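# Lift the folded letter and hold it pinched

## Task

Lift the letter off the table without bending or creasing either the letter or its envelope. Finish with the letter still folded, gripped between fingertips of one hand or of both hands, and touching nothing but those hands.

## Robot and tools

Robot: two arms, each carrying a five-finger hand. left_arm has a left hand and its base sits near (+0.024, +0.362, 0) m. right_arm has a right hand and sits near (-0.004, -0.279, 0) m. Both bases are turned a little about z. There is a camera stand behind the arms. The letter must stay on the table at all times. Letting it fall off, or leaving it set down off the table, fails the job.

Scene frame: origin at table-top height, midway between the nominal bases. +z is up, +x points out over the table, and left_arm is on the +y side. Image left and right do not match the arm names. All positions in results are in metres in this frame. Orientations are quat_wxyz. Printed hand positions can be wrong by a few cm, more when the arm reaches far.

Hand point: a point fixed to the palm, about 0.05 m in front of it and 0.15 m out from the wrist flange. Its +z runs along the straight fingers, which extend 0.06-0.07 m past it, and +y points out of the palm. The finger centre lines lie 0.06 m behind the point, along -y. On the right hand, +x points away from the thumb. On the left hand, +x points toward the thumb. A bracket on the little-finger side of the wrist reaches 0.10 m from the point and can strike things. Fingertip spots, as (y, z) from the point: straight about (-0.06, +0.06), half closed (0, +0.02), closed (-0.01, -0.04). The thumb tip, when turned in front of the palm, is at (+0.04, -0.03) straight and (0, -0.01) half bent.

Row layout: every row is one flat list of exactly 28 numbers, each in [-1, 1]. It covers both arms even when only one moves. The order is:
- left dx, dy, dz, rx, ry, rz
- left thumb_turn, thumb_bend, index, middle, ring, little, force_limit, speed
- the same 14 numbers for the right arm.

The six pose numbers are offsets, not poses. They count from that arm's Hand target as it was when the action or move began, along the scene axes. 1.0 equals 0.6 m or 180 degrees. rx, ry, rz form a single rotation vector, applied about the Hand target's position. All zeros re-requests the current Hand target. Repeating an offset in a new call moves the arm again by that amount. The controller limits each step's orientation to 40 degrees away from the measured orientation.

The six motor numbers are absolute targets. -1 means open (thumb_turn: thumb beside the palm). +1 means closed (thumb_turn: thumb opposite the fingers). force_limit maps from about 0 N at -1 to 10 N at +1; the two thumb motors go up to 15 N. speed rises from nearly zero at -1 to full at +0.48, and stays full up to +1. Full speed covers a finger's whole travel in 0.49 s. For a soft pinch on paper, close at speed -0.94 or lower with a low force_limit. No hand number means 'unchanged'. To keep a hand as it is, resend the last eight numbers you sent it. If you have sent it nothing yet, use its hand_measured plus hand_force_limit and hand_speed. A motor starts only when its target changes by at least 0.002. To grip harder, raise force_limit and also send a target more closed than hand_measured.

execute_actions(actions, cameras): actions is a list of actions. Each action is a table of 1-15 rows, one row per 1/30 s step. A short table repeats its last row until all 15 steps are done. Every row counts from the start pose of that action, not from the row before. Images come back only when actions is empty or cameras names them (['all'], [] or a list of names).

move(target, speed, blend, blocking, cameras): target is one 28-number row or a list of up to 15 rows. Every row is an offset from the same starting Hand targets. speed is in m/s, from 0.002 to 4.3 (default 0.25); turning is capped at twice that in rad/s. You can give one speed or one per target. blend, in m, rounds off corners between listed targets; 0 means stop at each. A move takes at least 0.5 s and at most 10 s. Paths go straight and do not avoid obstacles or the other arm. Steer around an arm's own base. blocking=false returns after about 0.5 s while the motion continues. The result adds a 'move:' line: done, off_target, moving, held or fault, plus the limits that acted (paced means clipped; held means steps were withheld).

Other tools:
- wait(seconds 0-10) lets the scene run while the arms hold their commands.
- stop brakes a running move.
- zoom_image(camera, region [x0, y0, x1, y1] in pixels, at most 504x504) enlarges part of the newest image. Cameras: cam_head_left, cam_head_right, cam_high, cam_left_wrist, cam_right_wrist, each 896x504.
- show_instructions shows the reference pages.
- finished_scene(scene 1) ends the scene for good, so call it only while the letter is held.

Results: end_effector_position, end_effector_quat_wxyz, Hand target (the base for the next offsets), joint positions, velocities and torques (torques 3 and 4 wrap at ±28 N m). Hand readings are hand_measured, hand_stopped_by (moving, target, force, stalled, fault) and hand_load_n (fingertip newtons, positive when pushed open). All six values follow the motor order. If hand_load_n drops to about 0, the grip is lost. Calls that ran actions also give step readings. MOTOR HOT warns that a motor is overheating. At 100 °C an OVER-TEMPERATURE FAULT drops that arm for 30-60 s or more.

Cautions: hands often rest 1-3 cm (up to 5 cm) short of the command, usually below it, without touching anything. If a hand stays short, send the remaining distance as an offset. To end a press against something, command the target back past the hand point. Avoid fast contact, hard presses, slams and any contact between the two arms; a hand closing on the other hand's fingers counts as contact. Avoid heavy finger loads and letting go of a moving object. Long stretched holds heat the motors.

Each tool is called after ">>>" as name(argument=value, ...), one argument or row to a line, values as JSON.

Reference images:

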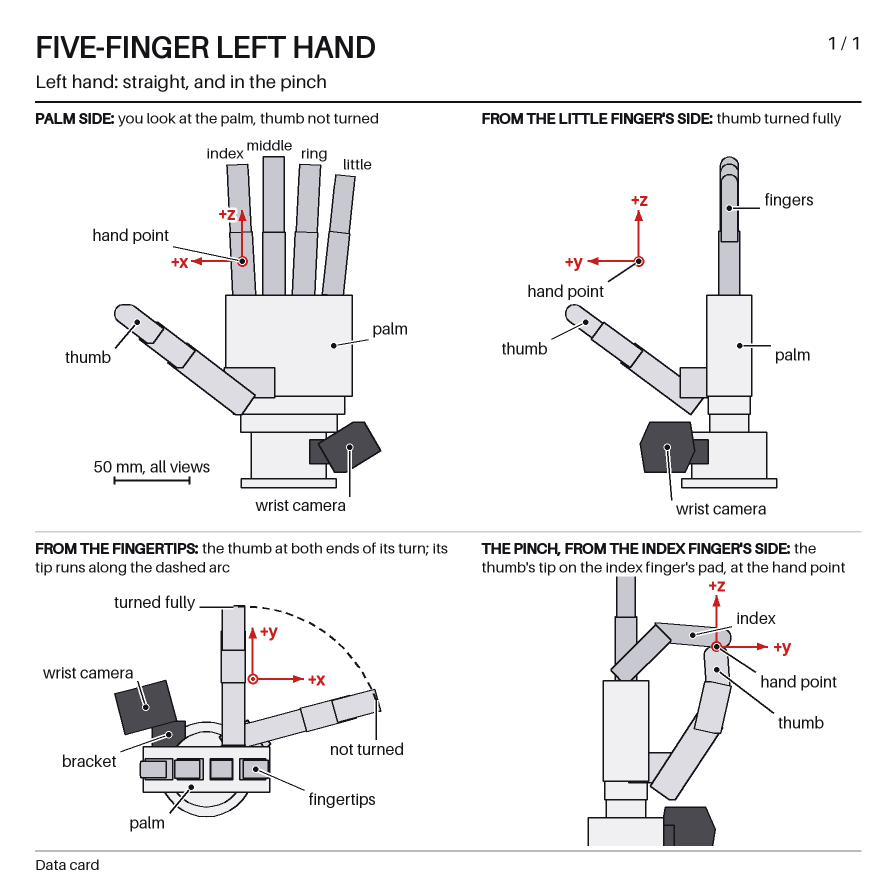

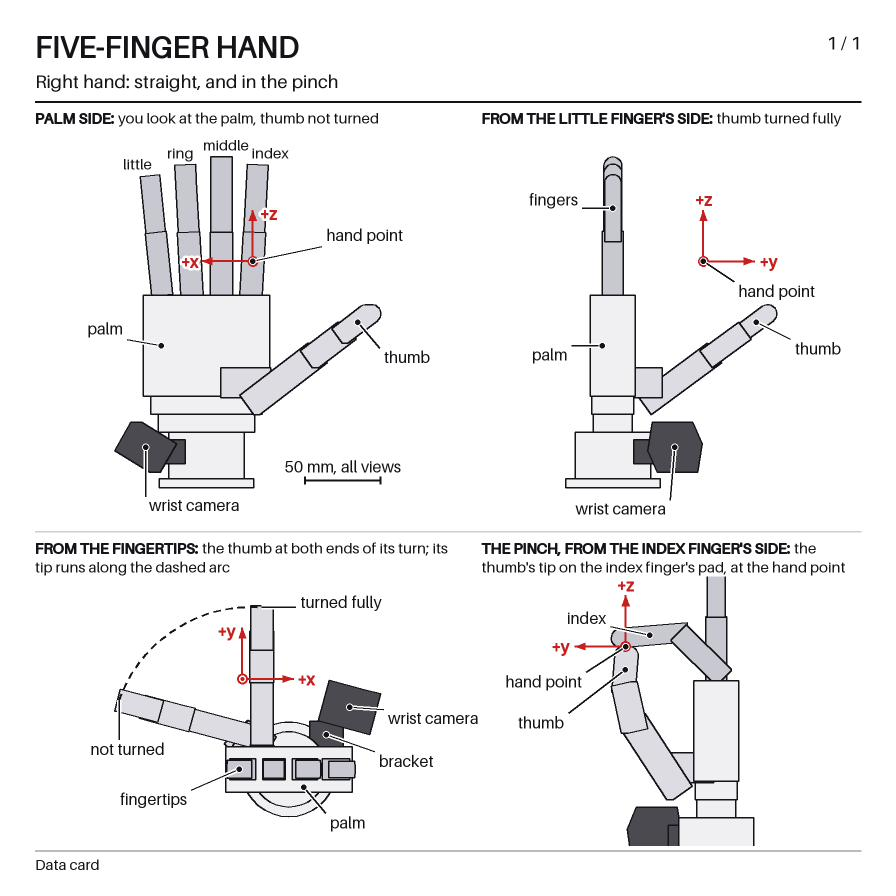

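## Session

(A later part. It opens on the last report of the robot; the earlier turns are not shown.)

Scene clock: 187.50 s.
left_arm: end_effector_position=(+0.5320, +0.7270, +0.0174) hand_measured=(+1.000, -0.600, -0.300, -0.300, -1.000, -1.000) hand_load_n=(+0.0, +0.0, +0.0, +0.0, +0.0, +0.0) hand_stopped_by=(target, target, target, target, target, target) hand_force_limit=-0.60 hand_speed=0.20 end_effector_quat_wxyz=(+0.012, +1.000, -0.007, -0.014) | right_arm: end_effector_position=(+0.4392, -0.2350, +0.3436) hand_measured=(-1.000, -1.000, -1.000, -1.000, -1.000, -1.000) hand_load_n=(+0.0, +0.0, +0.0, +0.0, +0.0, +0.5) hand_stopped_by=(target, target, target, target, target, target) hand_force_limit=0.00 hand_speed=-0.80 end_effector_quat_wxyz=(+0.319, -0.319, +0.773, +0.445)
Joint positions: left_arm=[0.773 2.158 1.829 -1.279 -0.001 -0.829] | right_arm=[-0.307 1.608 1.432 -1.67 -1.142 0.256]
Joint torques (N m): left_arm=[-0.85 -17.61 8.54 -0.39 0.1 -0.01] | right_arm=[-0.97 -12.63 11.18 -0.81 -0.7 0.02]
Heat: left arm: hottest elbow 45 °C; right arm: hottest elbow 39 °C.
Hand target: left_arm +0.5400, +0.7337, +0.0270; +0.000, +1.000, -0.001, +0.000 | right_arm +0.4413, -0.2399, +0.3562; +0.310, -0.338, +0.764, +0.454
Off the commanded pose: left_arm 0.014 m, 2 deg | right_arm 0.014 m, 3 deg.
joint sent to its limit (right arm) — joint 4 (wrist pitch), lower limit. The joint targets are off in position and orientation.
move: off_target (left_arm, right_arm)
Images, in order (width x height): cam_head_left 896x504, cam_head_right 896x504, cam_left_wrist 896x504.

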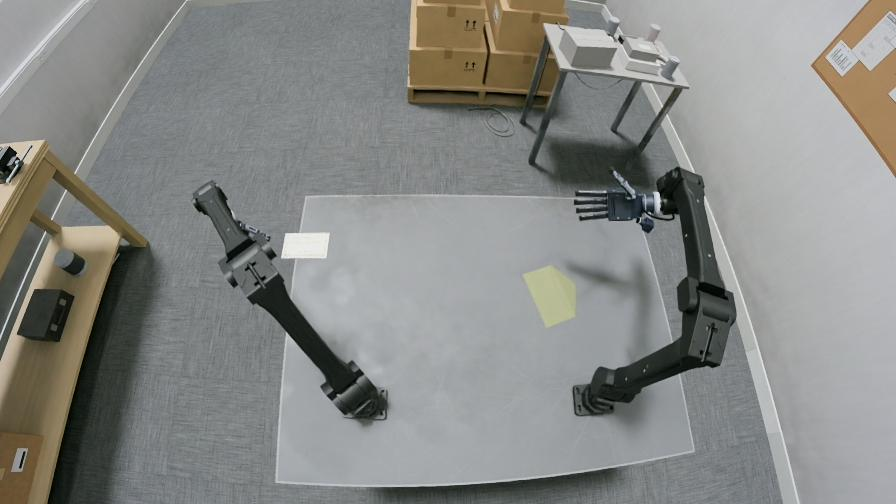

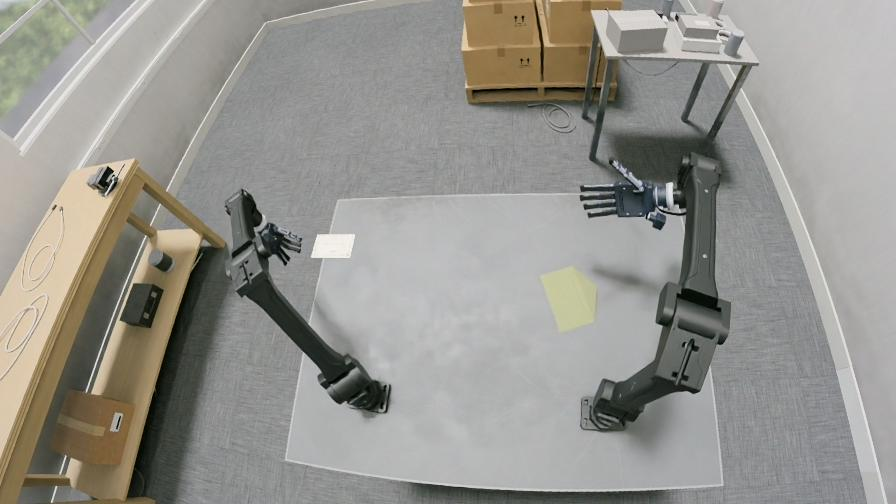

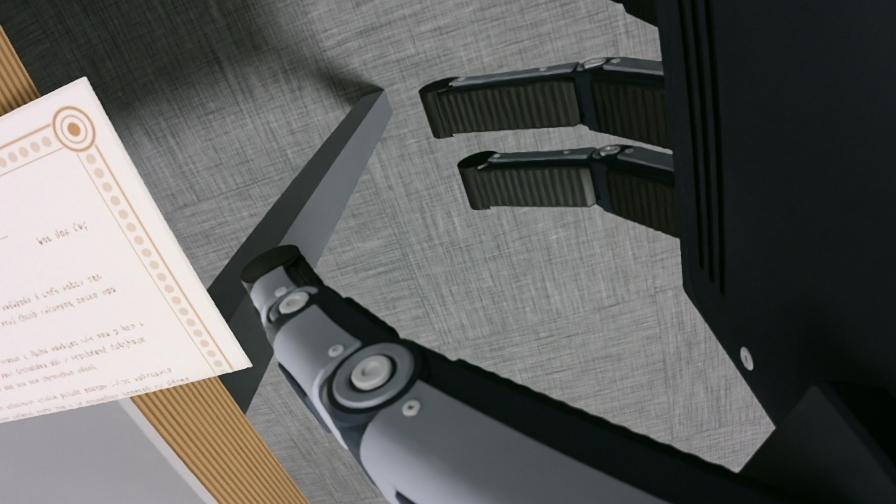

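>>> move(
  target=[0.0, -0.085, -0.01, 0, 0, 0, 1, -0.6, -0.3, -0.3, -1, -1, -0.6, 0.2, 0, 0, 0, 0, 0, 0, -1, -1, -1, -1, -1, -1, 0, -0.8],
  speed=0.12,
  cameras=["cam_head_right", "cam_left_wrist"],
)

>>> zoom_image(
  camera="cam_head_right",
  region=[260, 190, 380, 290],
)

Scene clock: 197.57 s.
left_arm: end_effector_position=(+0.5314, +0.6789, +0.0060) hand_measured=(+1.000, -0.600, -0.300, -0.300, -1.000, -1.000) hand_load_n=(+0.0, +0.0, +0.0, +0.0, +0.0, +0.0) hand_stopped_by=(target, target, target, target, target, target) hand_force_limit=-0.60 hand_speed=0.20 end_effector_quat_wxyz=(+0.013, +1.000, -0.006, -0.017) | right_arm: end_effector_position=(+0.4392, -0.2350, +0.3436) hand_measured=(-1.000, -1.000, -1.000, -1.000, -1.000, -1.000) hand_load_n=(+0.0, +0.0, +0.0, +0.0, +0.0, +0.0) hand_stopped_by=(target, target, target, target, target, target) hand_force_limit=0.00 hand_speed=-0.80 end_effector_quat_wxyz=(+0.319, -0.319, +0.773, +0.445)
Joint positions: left_arm=[0.715 2.092 1.683 -1.205 -0.001 -0.889] | right_arm=[-0.307 1.608 1.432 -1.67 -1.142 0.256]
Joint torques (N m): left_arm=[-0.62 -17.85 7.66 -0.42 0.11 -0.02] | right_arm=[-1.03 -12.57 11.18 -0.79 -0.7 0.02]
Heat: left arm: hottest elbow 43 °C; right arm: hottest elbow 39 °C.
Hand target: left_arm +0.5400, +0.6827, +0.0210; +0.000, +1.000, -0.001, +0.000 | right_arm +0.4413, -0.2399, +0.3562; +0.310, -0.338, +0.764, +0.454
Off the commanded pose: left_arm 0.018 m, 3 deg | right_arm 0.014 m, 3 deg.
joint sent to its limit (right arm) — joint 4 (wrist pitch), lower limit. The joint targets are off in position and orientation.
move: off_target (left_arm, right_arm)
Images, in order (width x height): cam_head_right 896x504, cam_left_wrist 896x504.

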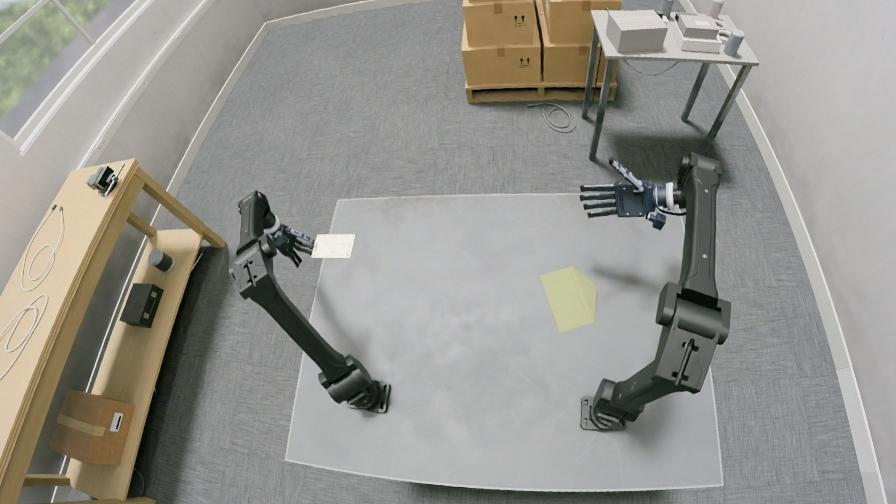

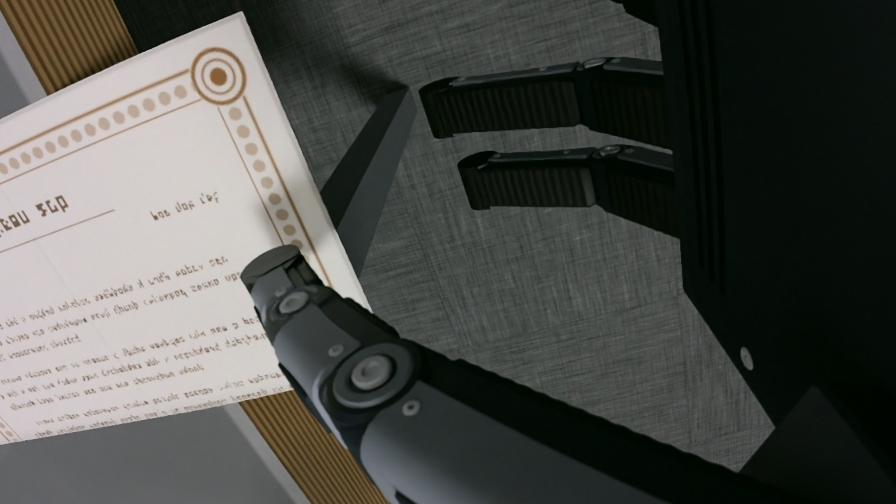

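Scaled by 4.200 from the camera's 896x504 image, which has a finer 1280x720 frame.

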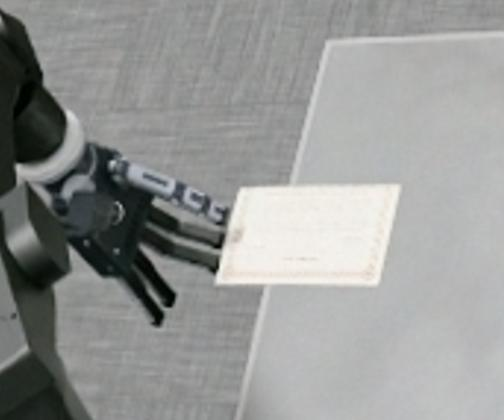

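>>> move(
  target=[0.0, -0.075, 0.012, 0, 0, 0, 1, -0.6, -0.3, -0.3, -1, -1, -0.6, 0.2, 0, 0, 0, 0, 0, 0, -1, -1, -1, -1, -1, -1, 0, -0.8],
  speed=0.1,
  cameras=["cam_head_right", "cam_left_wrist"],
)

>>> zoom_image(
  camera="cam_head_right",
  region=[260, 190, 380, 290],
)

Scene clock: 204.27 s.
left_arm: end_effector_position=(+0.5311, +0.6337, +0.0138) hand_measured=(+1.000, -0.600, -0.300, -0.300, -1.000, -1.000) hand_load_n=(+0.0, +0.0, +0.0, +0.0, +0.0, +0.0) hand_stopped_by=(target, target, target, target, target, target) hand_force_limit=-0.60 hand_speed=0.20 end_effector_quat_wxyz=(+0.012, +1.000, -0.007, -0.018) | right_arm: end_effector_position=(+0.4392, -0.2350, +0.3436) hand_measured=(-1.000, -1.000, -1.000, -1.000, -1.000, -1.000) hand_load_n=(+0.0, +0.0, +0.0, +0.0, +0.0, +0.0) hand_stopped_by=(target, target, target, target, target, target) hand_force_limit=0.00 hand_speed=-0.80 end_effector_quat_wxyz=(+0.319, -0.319, +0.773, +0.445)
Joint positions: left_arm=[0.654 2.017 1.58 -1.177 -0.002 -0.949] | right_arm=[-0.307 1.608 1.432 -1.67 -1.142 0.256]
Joint torques (N m): left_arm=[-1.14 -16.79 7.72 -0.42 0.11 -0.02] | right_arm=[-0.97 -12.51 11.17 -0.8 -0.7 0.02]
Heat: left arm: hottest elbow 42 °C; right arm: hottest elbow 39 °C.
Hand target: left_arm +0.5400, +0.6377, +0.0282; +0.000, +1.000, -0.001, +0.000 | right_arm +0.4413, -0.2399, +0.3562; +0.310, -0.338, +0.764, +0.454
Off the commanded pose: left_arm 0.017 m, 3 deg | right_arm 0.014 m, 3 deg.
joint sent to its limit (right arm) — joint 4 (wrist pitch), lower limit. The joint targets are off in position and orientation.
move: off_target (left_arm, right_arm)
Images, in order (width x height): cam_head_right 896x504, cam_left_wrist 896x504.

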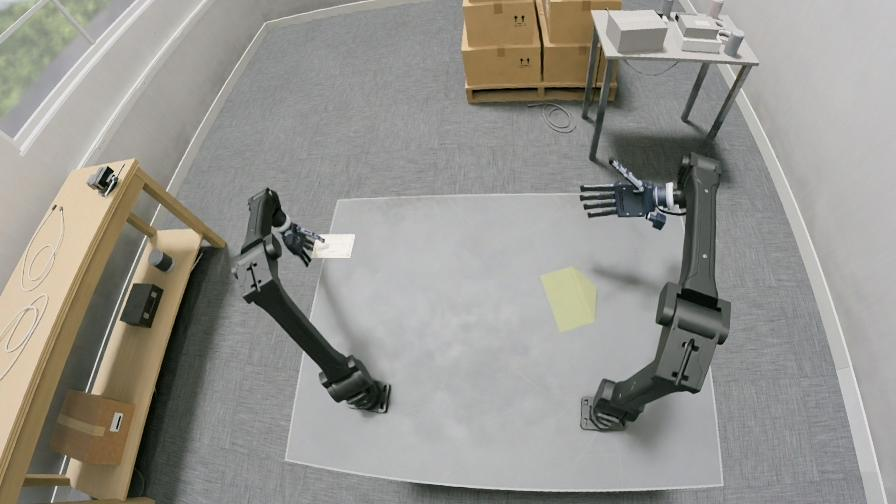

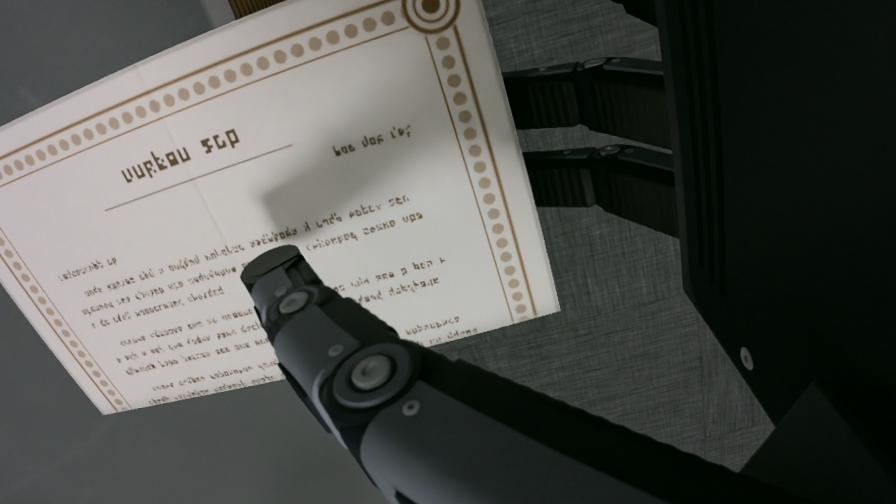

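Scaled by 4.200 from the camera's 896x504 image, which has a finer 1280x720 frame.

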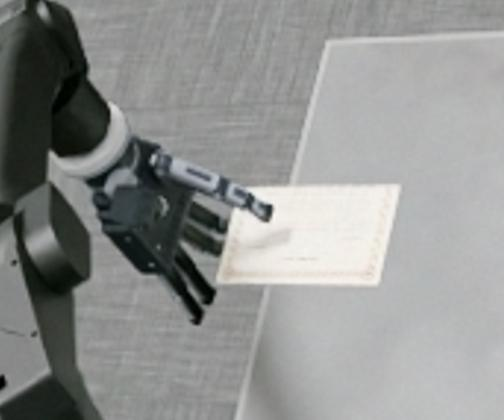

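>>> move(
  target=[0.0, 0, 0, 0, 0, 0, 1, 0.0, -0.1, -0.1, -1, -1, -0.7, -0.4, 0, 0, 0, 0, 0, 0, -1, -1, -1, -1, -1, -1, 0, -0.8],
  speed=0.1,
  cameras=["cam_head_right", "cam_left_wrist"],
)

>>> zoom_image(
  camera="cam_head_right",
  region=[260, 190, 380, 290],
)

Scene clock: 207.67 s.
left_arm: end_effector_position=(+0.5312, +0.6337, +0.0138) hand_measured=(+1.000, +0.000, -0.100, -0.100, -1.000, -1.000) hand_load_n=(+0.0, +0.0, +0.0, +0.0, +0.0, +0.0) hand_stopped_by=(target, target, target, target, target, target) hand_force_limit=-0.70 hand_speed=-0.40 end_effector_quat_wxyz=(+0.012, +1.000, -0.006, -0.018) | right_arm: end_effector_position=(+0.4392, -0.2350, +0.3436) hand_measured=(-1.000, -1.000, -1.000, -1.000, -1.000, -1.000) hand_load_n=(+0.0, +0.0, +0.0, +0.0, +0.0, +0.0) hand_stopped_by=(target, target, target, target, target, target) hand_force_limit=0.00 hand_speed=-0.80 end_effector_quat_wxyz=(+0.319, -0.319, +0.773, +0.445)
Joint positions: left_arm=[0.654 2.017 1.58 -1.177 -0.002 -0.95] | right_arm=[-0.307 1.608 1.432 -1.67 -1.142 0.256]
Joint torques (N m): left_arm=[-0.79 -16.79 7.72 -0.4 0.11 -0.01] | right_arm=[-1.03 -12.51 11.19 -0.8 -0.7 0.02]
Heat: left arm: hottest elbow 42 °C; right arm: hottest elbow 39 °C.
Hand target: left_arm +0.5400, +0.6377, +0.0282; +0.000, +1.000, -0.001, +0.000 | right_arm +0.4413, -0.2399, +0.3562; +0.310, -0.338, +0.764, +0.454
Off the commanded pose: left_arm 0.017 m, 3 deg | right_arm 0.014 m, 3 deg.
joint sent to its limit (right arm) — joint 4 (wrist pitch), lower limit. The joint targets are off in position and orientation.
move: off_target (left_arm, right_arm)
Images, in order (width x height): cam_head_right 896x504, cam_left_wrist 896x504.

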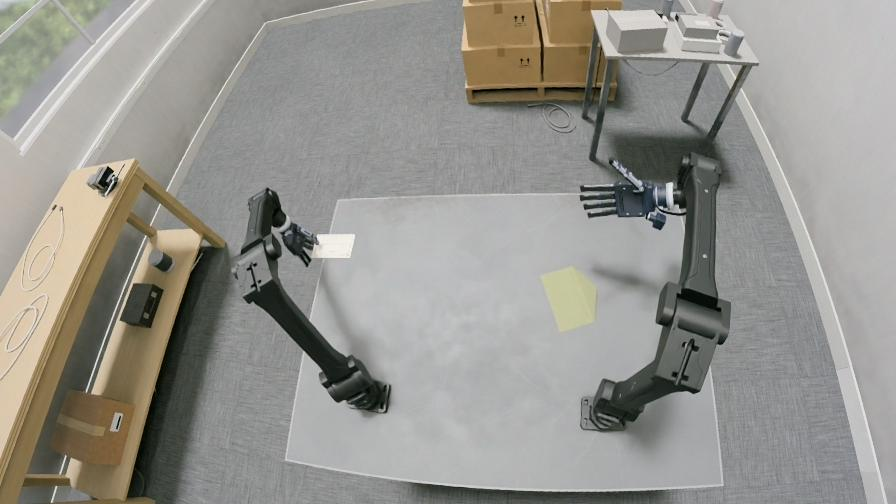

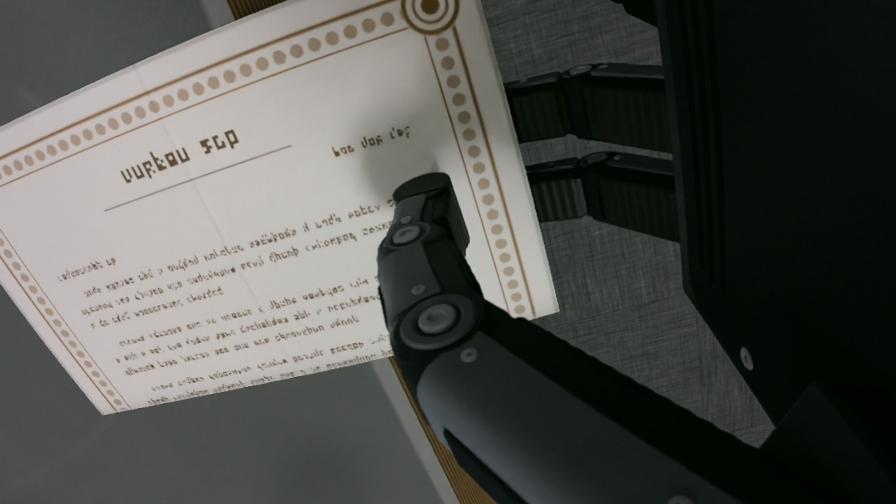

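Scaled by 4.200 from the camera's 896x504 image, which has a finer 1280x720 frame.

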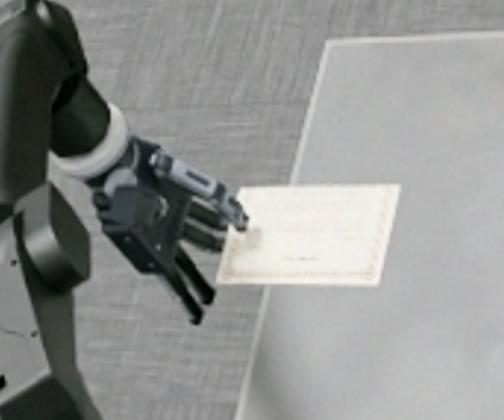

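>>> move(
  target=[0.0, 0, 0, 0, 0, 0, 1, 0.0, 0.4, 0.4, -1, -1, -0.77, -0.92, 0, 0, 0, 0, 0, 0, -1, -1, -1, -1, -1, -1, 0, -0.8],
  speed=0.1,
  cameras=["cam_head_right", "cam_left_wrist"],
)

>>> zoom_image(
  camera="cam_head_right",
  region=[260, 190, 380, 290],
)

Scene clock: 213.00 s.
left_arm: end_effector_position=(+0.5312, +0.6337, +0.0138) hand_measured=(+1.000, +0.000, +0.220, +0.212, -1.000, -1.000) hand_load_n=(-0.5, +0.5, +2.5, +2.5, +0.0, +0.0) hand_stopped_by=(target, target, force, force, target, target) hand_force_limit=-0.77 hand_speed=-0.92 end_effector_quat_wxyz=(+0.012, +1.000, -0.006, -0.018) | right_arm: end_effector_position=(+0.4392, -0.2350, +0.3436) hand_measured=(-1.000, -1.000, -1.000, -1.000, -1.000, -1.000) hand_load_n=(+0.0, -0.5, +0.0, +0.0, +0.0, +0.0) hand_stopped_by=(target, target, target, target, target, target) hand_force_limit=0.00 hand_speed=-0.80 end_effector_quat_wxyz=(+0.319, -0.319, +0.773, +0.445)
Joint positions: left_arm=[0.654 2.017 1.58 -1.177 -0.002 -0.95] | right_arm=[-0.307 1.608 1.432 -1.67 -1.142 0.256]
Joint torques (N m): left_arm=[-0.79 -16.79 7.72 -0.4 0.11 -0.01] | right_arm=[-0.97 -12.51 11.17 -0.79 -0.7 0.02]
Heat: left arm: hottest elbow 41 °C; right arm: hottest elbow 39 °C.
Hand target: left_arm +0.5400, +0.6377, +0.0282; +0.000, +1.000, -0.001, +0.000 | right_arm +0.4413, -0.2399, +0.3562; +0.310, -0.338, +0.764, +0.454
Off the commanded pose: left_arm 0.017 m, 3 deg | right_arm 0.014 m, 3 deg.
joint sent to its limit (right arm) — joint 4 (wrist pitch), lower limit. The joint targets are off in position and orientation.
move: off_target (left_arm, right_arm)
Images, in order (width x height): cam_head_right 896x504, cam_left_wrist 896x504.

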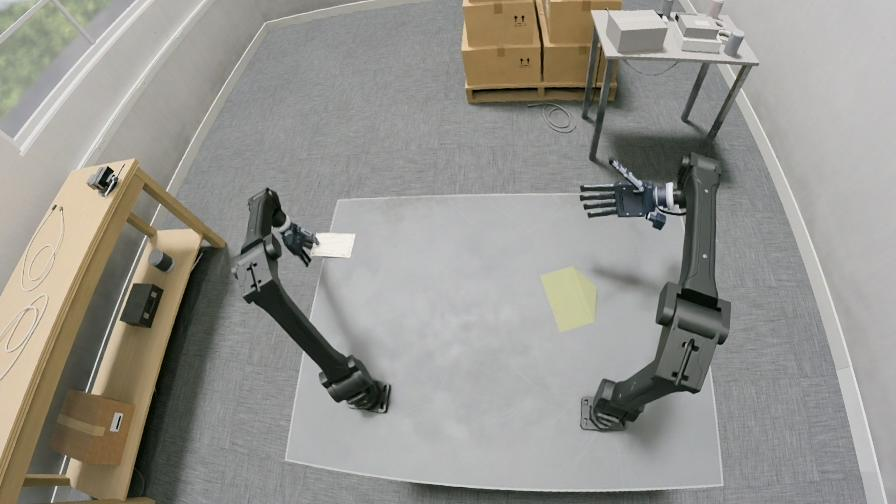

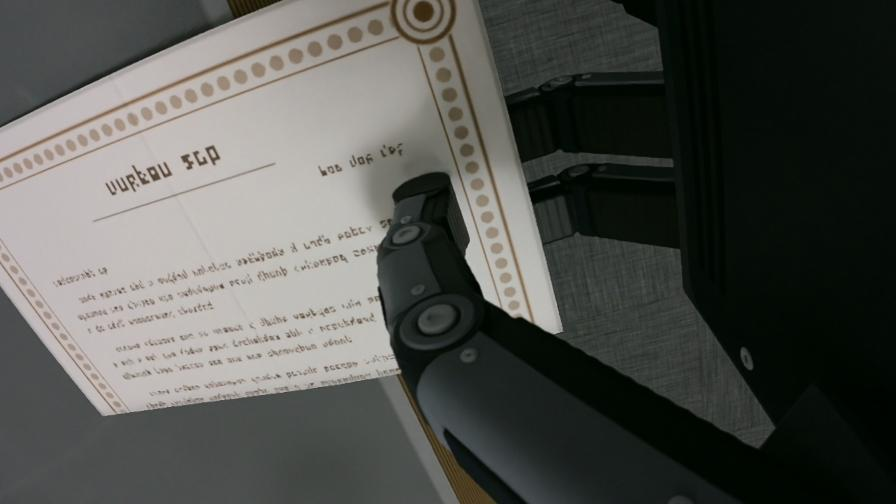

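Scaled by 4.200 from the camera's 896x504 image, which has a finer 1280x720 frame.

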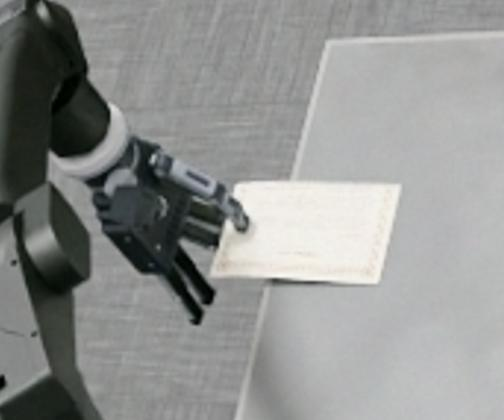

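>>> move(
  target=[0.0, 0.03, 0.2, 0, 0, 0, 1, 0.0, 0.4, 0.4, -1, -1, -0.77, -0.92, 0, 0, 0, 0, 0, 0, -1, -1, -1, -1, -1, -1, 0, -0.8],
  speed=0.12,
  cameras=["cam_head_left", "cam_head_right", "cam_left_wrist", "cam_high"],
)

>>> zoom_image(
  camera="cam_head_right",
  region=[240, 170, 380, 290],
)

Scene clock: 216.93 s.
left_arm: end_effector_position=(+0.5275, +0.6429, +0.1175) hand_measured=(+1.000, +0.000, +0.220, +0.212, -1.000, -1.000) hand_load_n=(+0.0, +0.5, +2.5, +2.5, +0.0, +0.0) hand_stopped_by=(target, target, force, force, target, target) hand_force_limit=-0.77 hand_speed=-0.92 end_effector_quat_wxyz=(+0.019, +0.999, +0.002, -0.028) | right_arm: end_effector_position=(+0.4392, -0.2350, +0.3436) hand_measured=(-1.000, -1.000, -1.000, -1.000, -1.000, -1.000) hand_load_n=(+0.0, +0.0, +0.0, +0.0, +0.0, +0.0) hand_stopped_by=(target, target, target, target, target, target) hand_force_limit=0.00 hand_speed=-0.80 end_effector_quat_wxyz=(+0.319, -0.319, +0.773, +0.445)
Joint positions: left_arm=[0.67 1.951 1.76 -1.447 -0.002 -0.95] | right_arm=[-0.307 1.608 1.432 -1.67 -1.142 0.256]
Joint torques (N m): left_arm=[0.15 -16.26 12.66 -1.33 0.08 0.19] | right_arm=[-0.97 -12.57 11.17 -0.8 -0.7 0.02]
Heat: left arm: hottest elbow 41 °C; right arm: hottest elbow 39 °C.
Hand target: left_arm +0.5400, +0.6557, +0.1482; +0.000, +1.000, -0.001, +0.000 | right_arm +0.4413, -0.2399, +0.3562; +0.310, -0.338, +0.764, +0.454
Off the commanded pose: left_arm 0.035 m, 4 deg | right_arm 0.014 m, 3 deg.
joint sent to its limit (right arm) — joint 4 (wrist pitch), lower limit. The joint targets are off in position and orientation.
move: off_target (left_arm, right_arm)
Images, in order (width x height): cam_head_left 896x504, cam_head_right 896x504, cam_high 896x504, cam_left_wrist 896x504.

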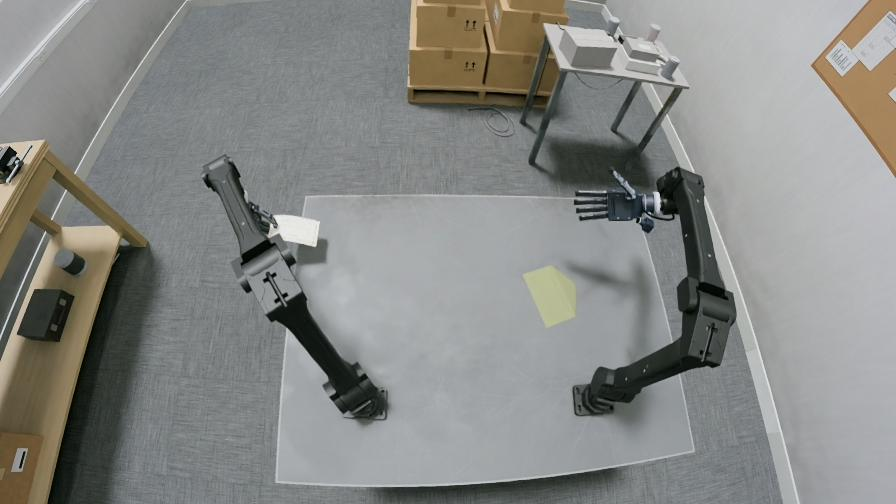

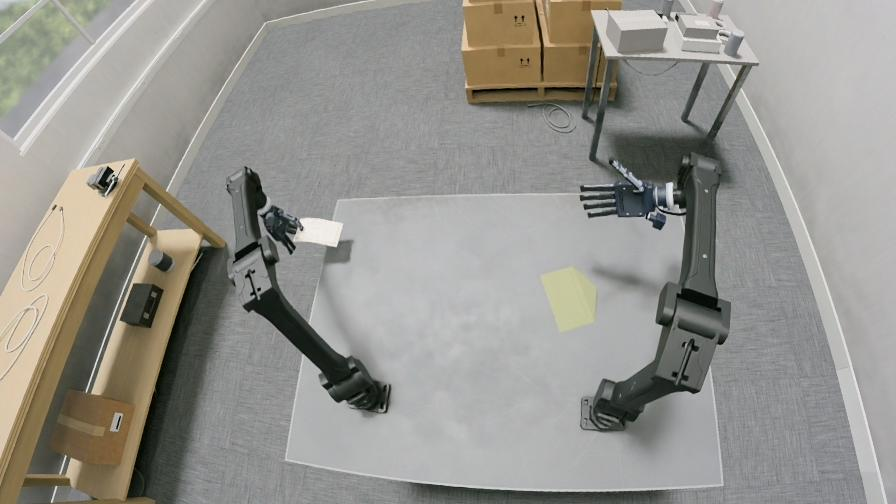

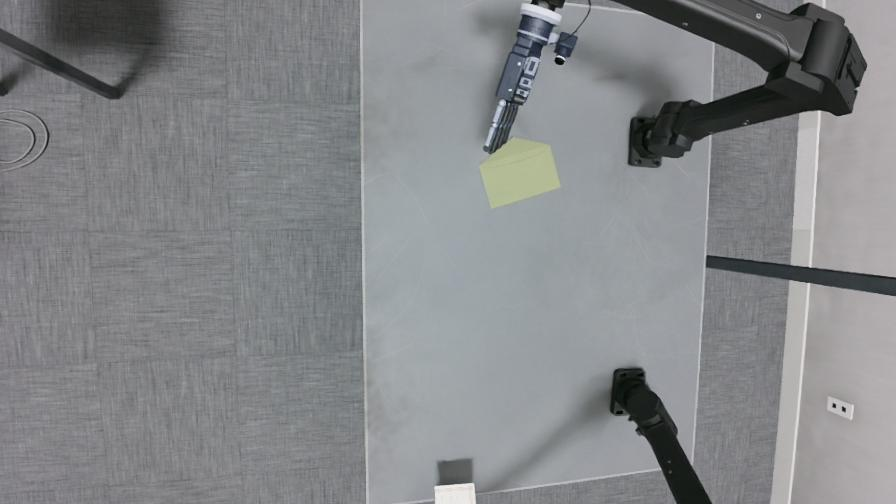

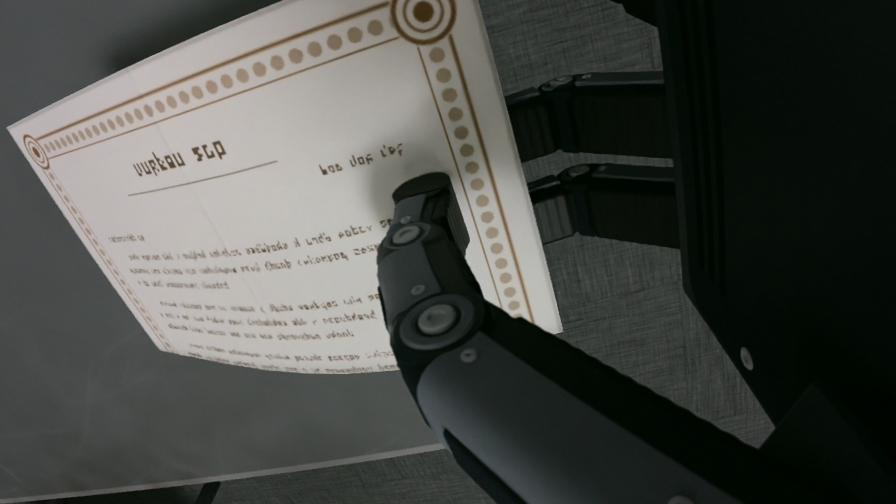

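Scaled by 3.600 from the camera's 896x504 image, which has a finer 1280x720 frame.

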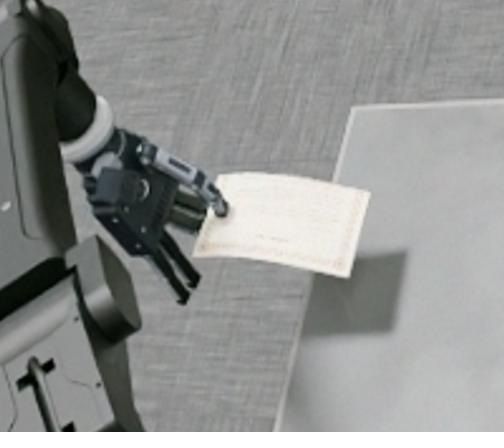

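>>> finished_scene(
)

The scene is finished: the task was done.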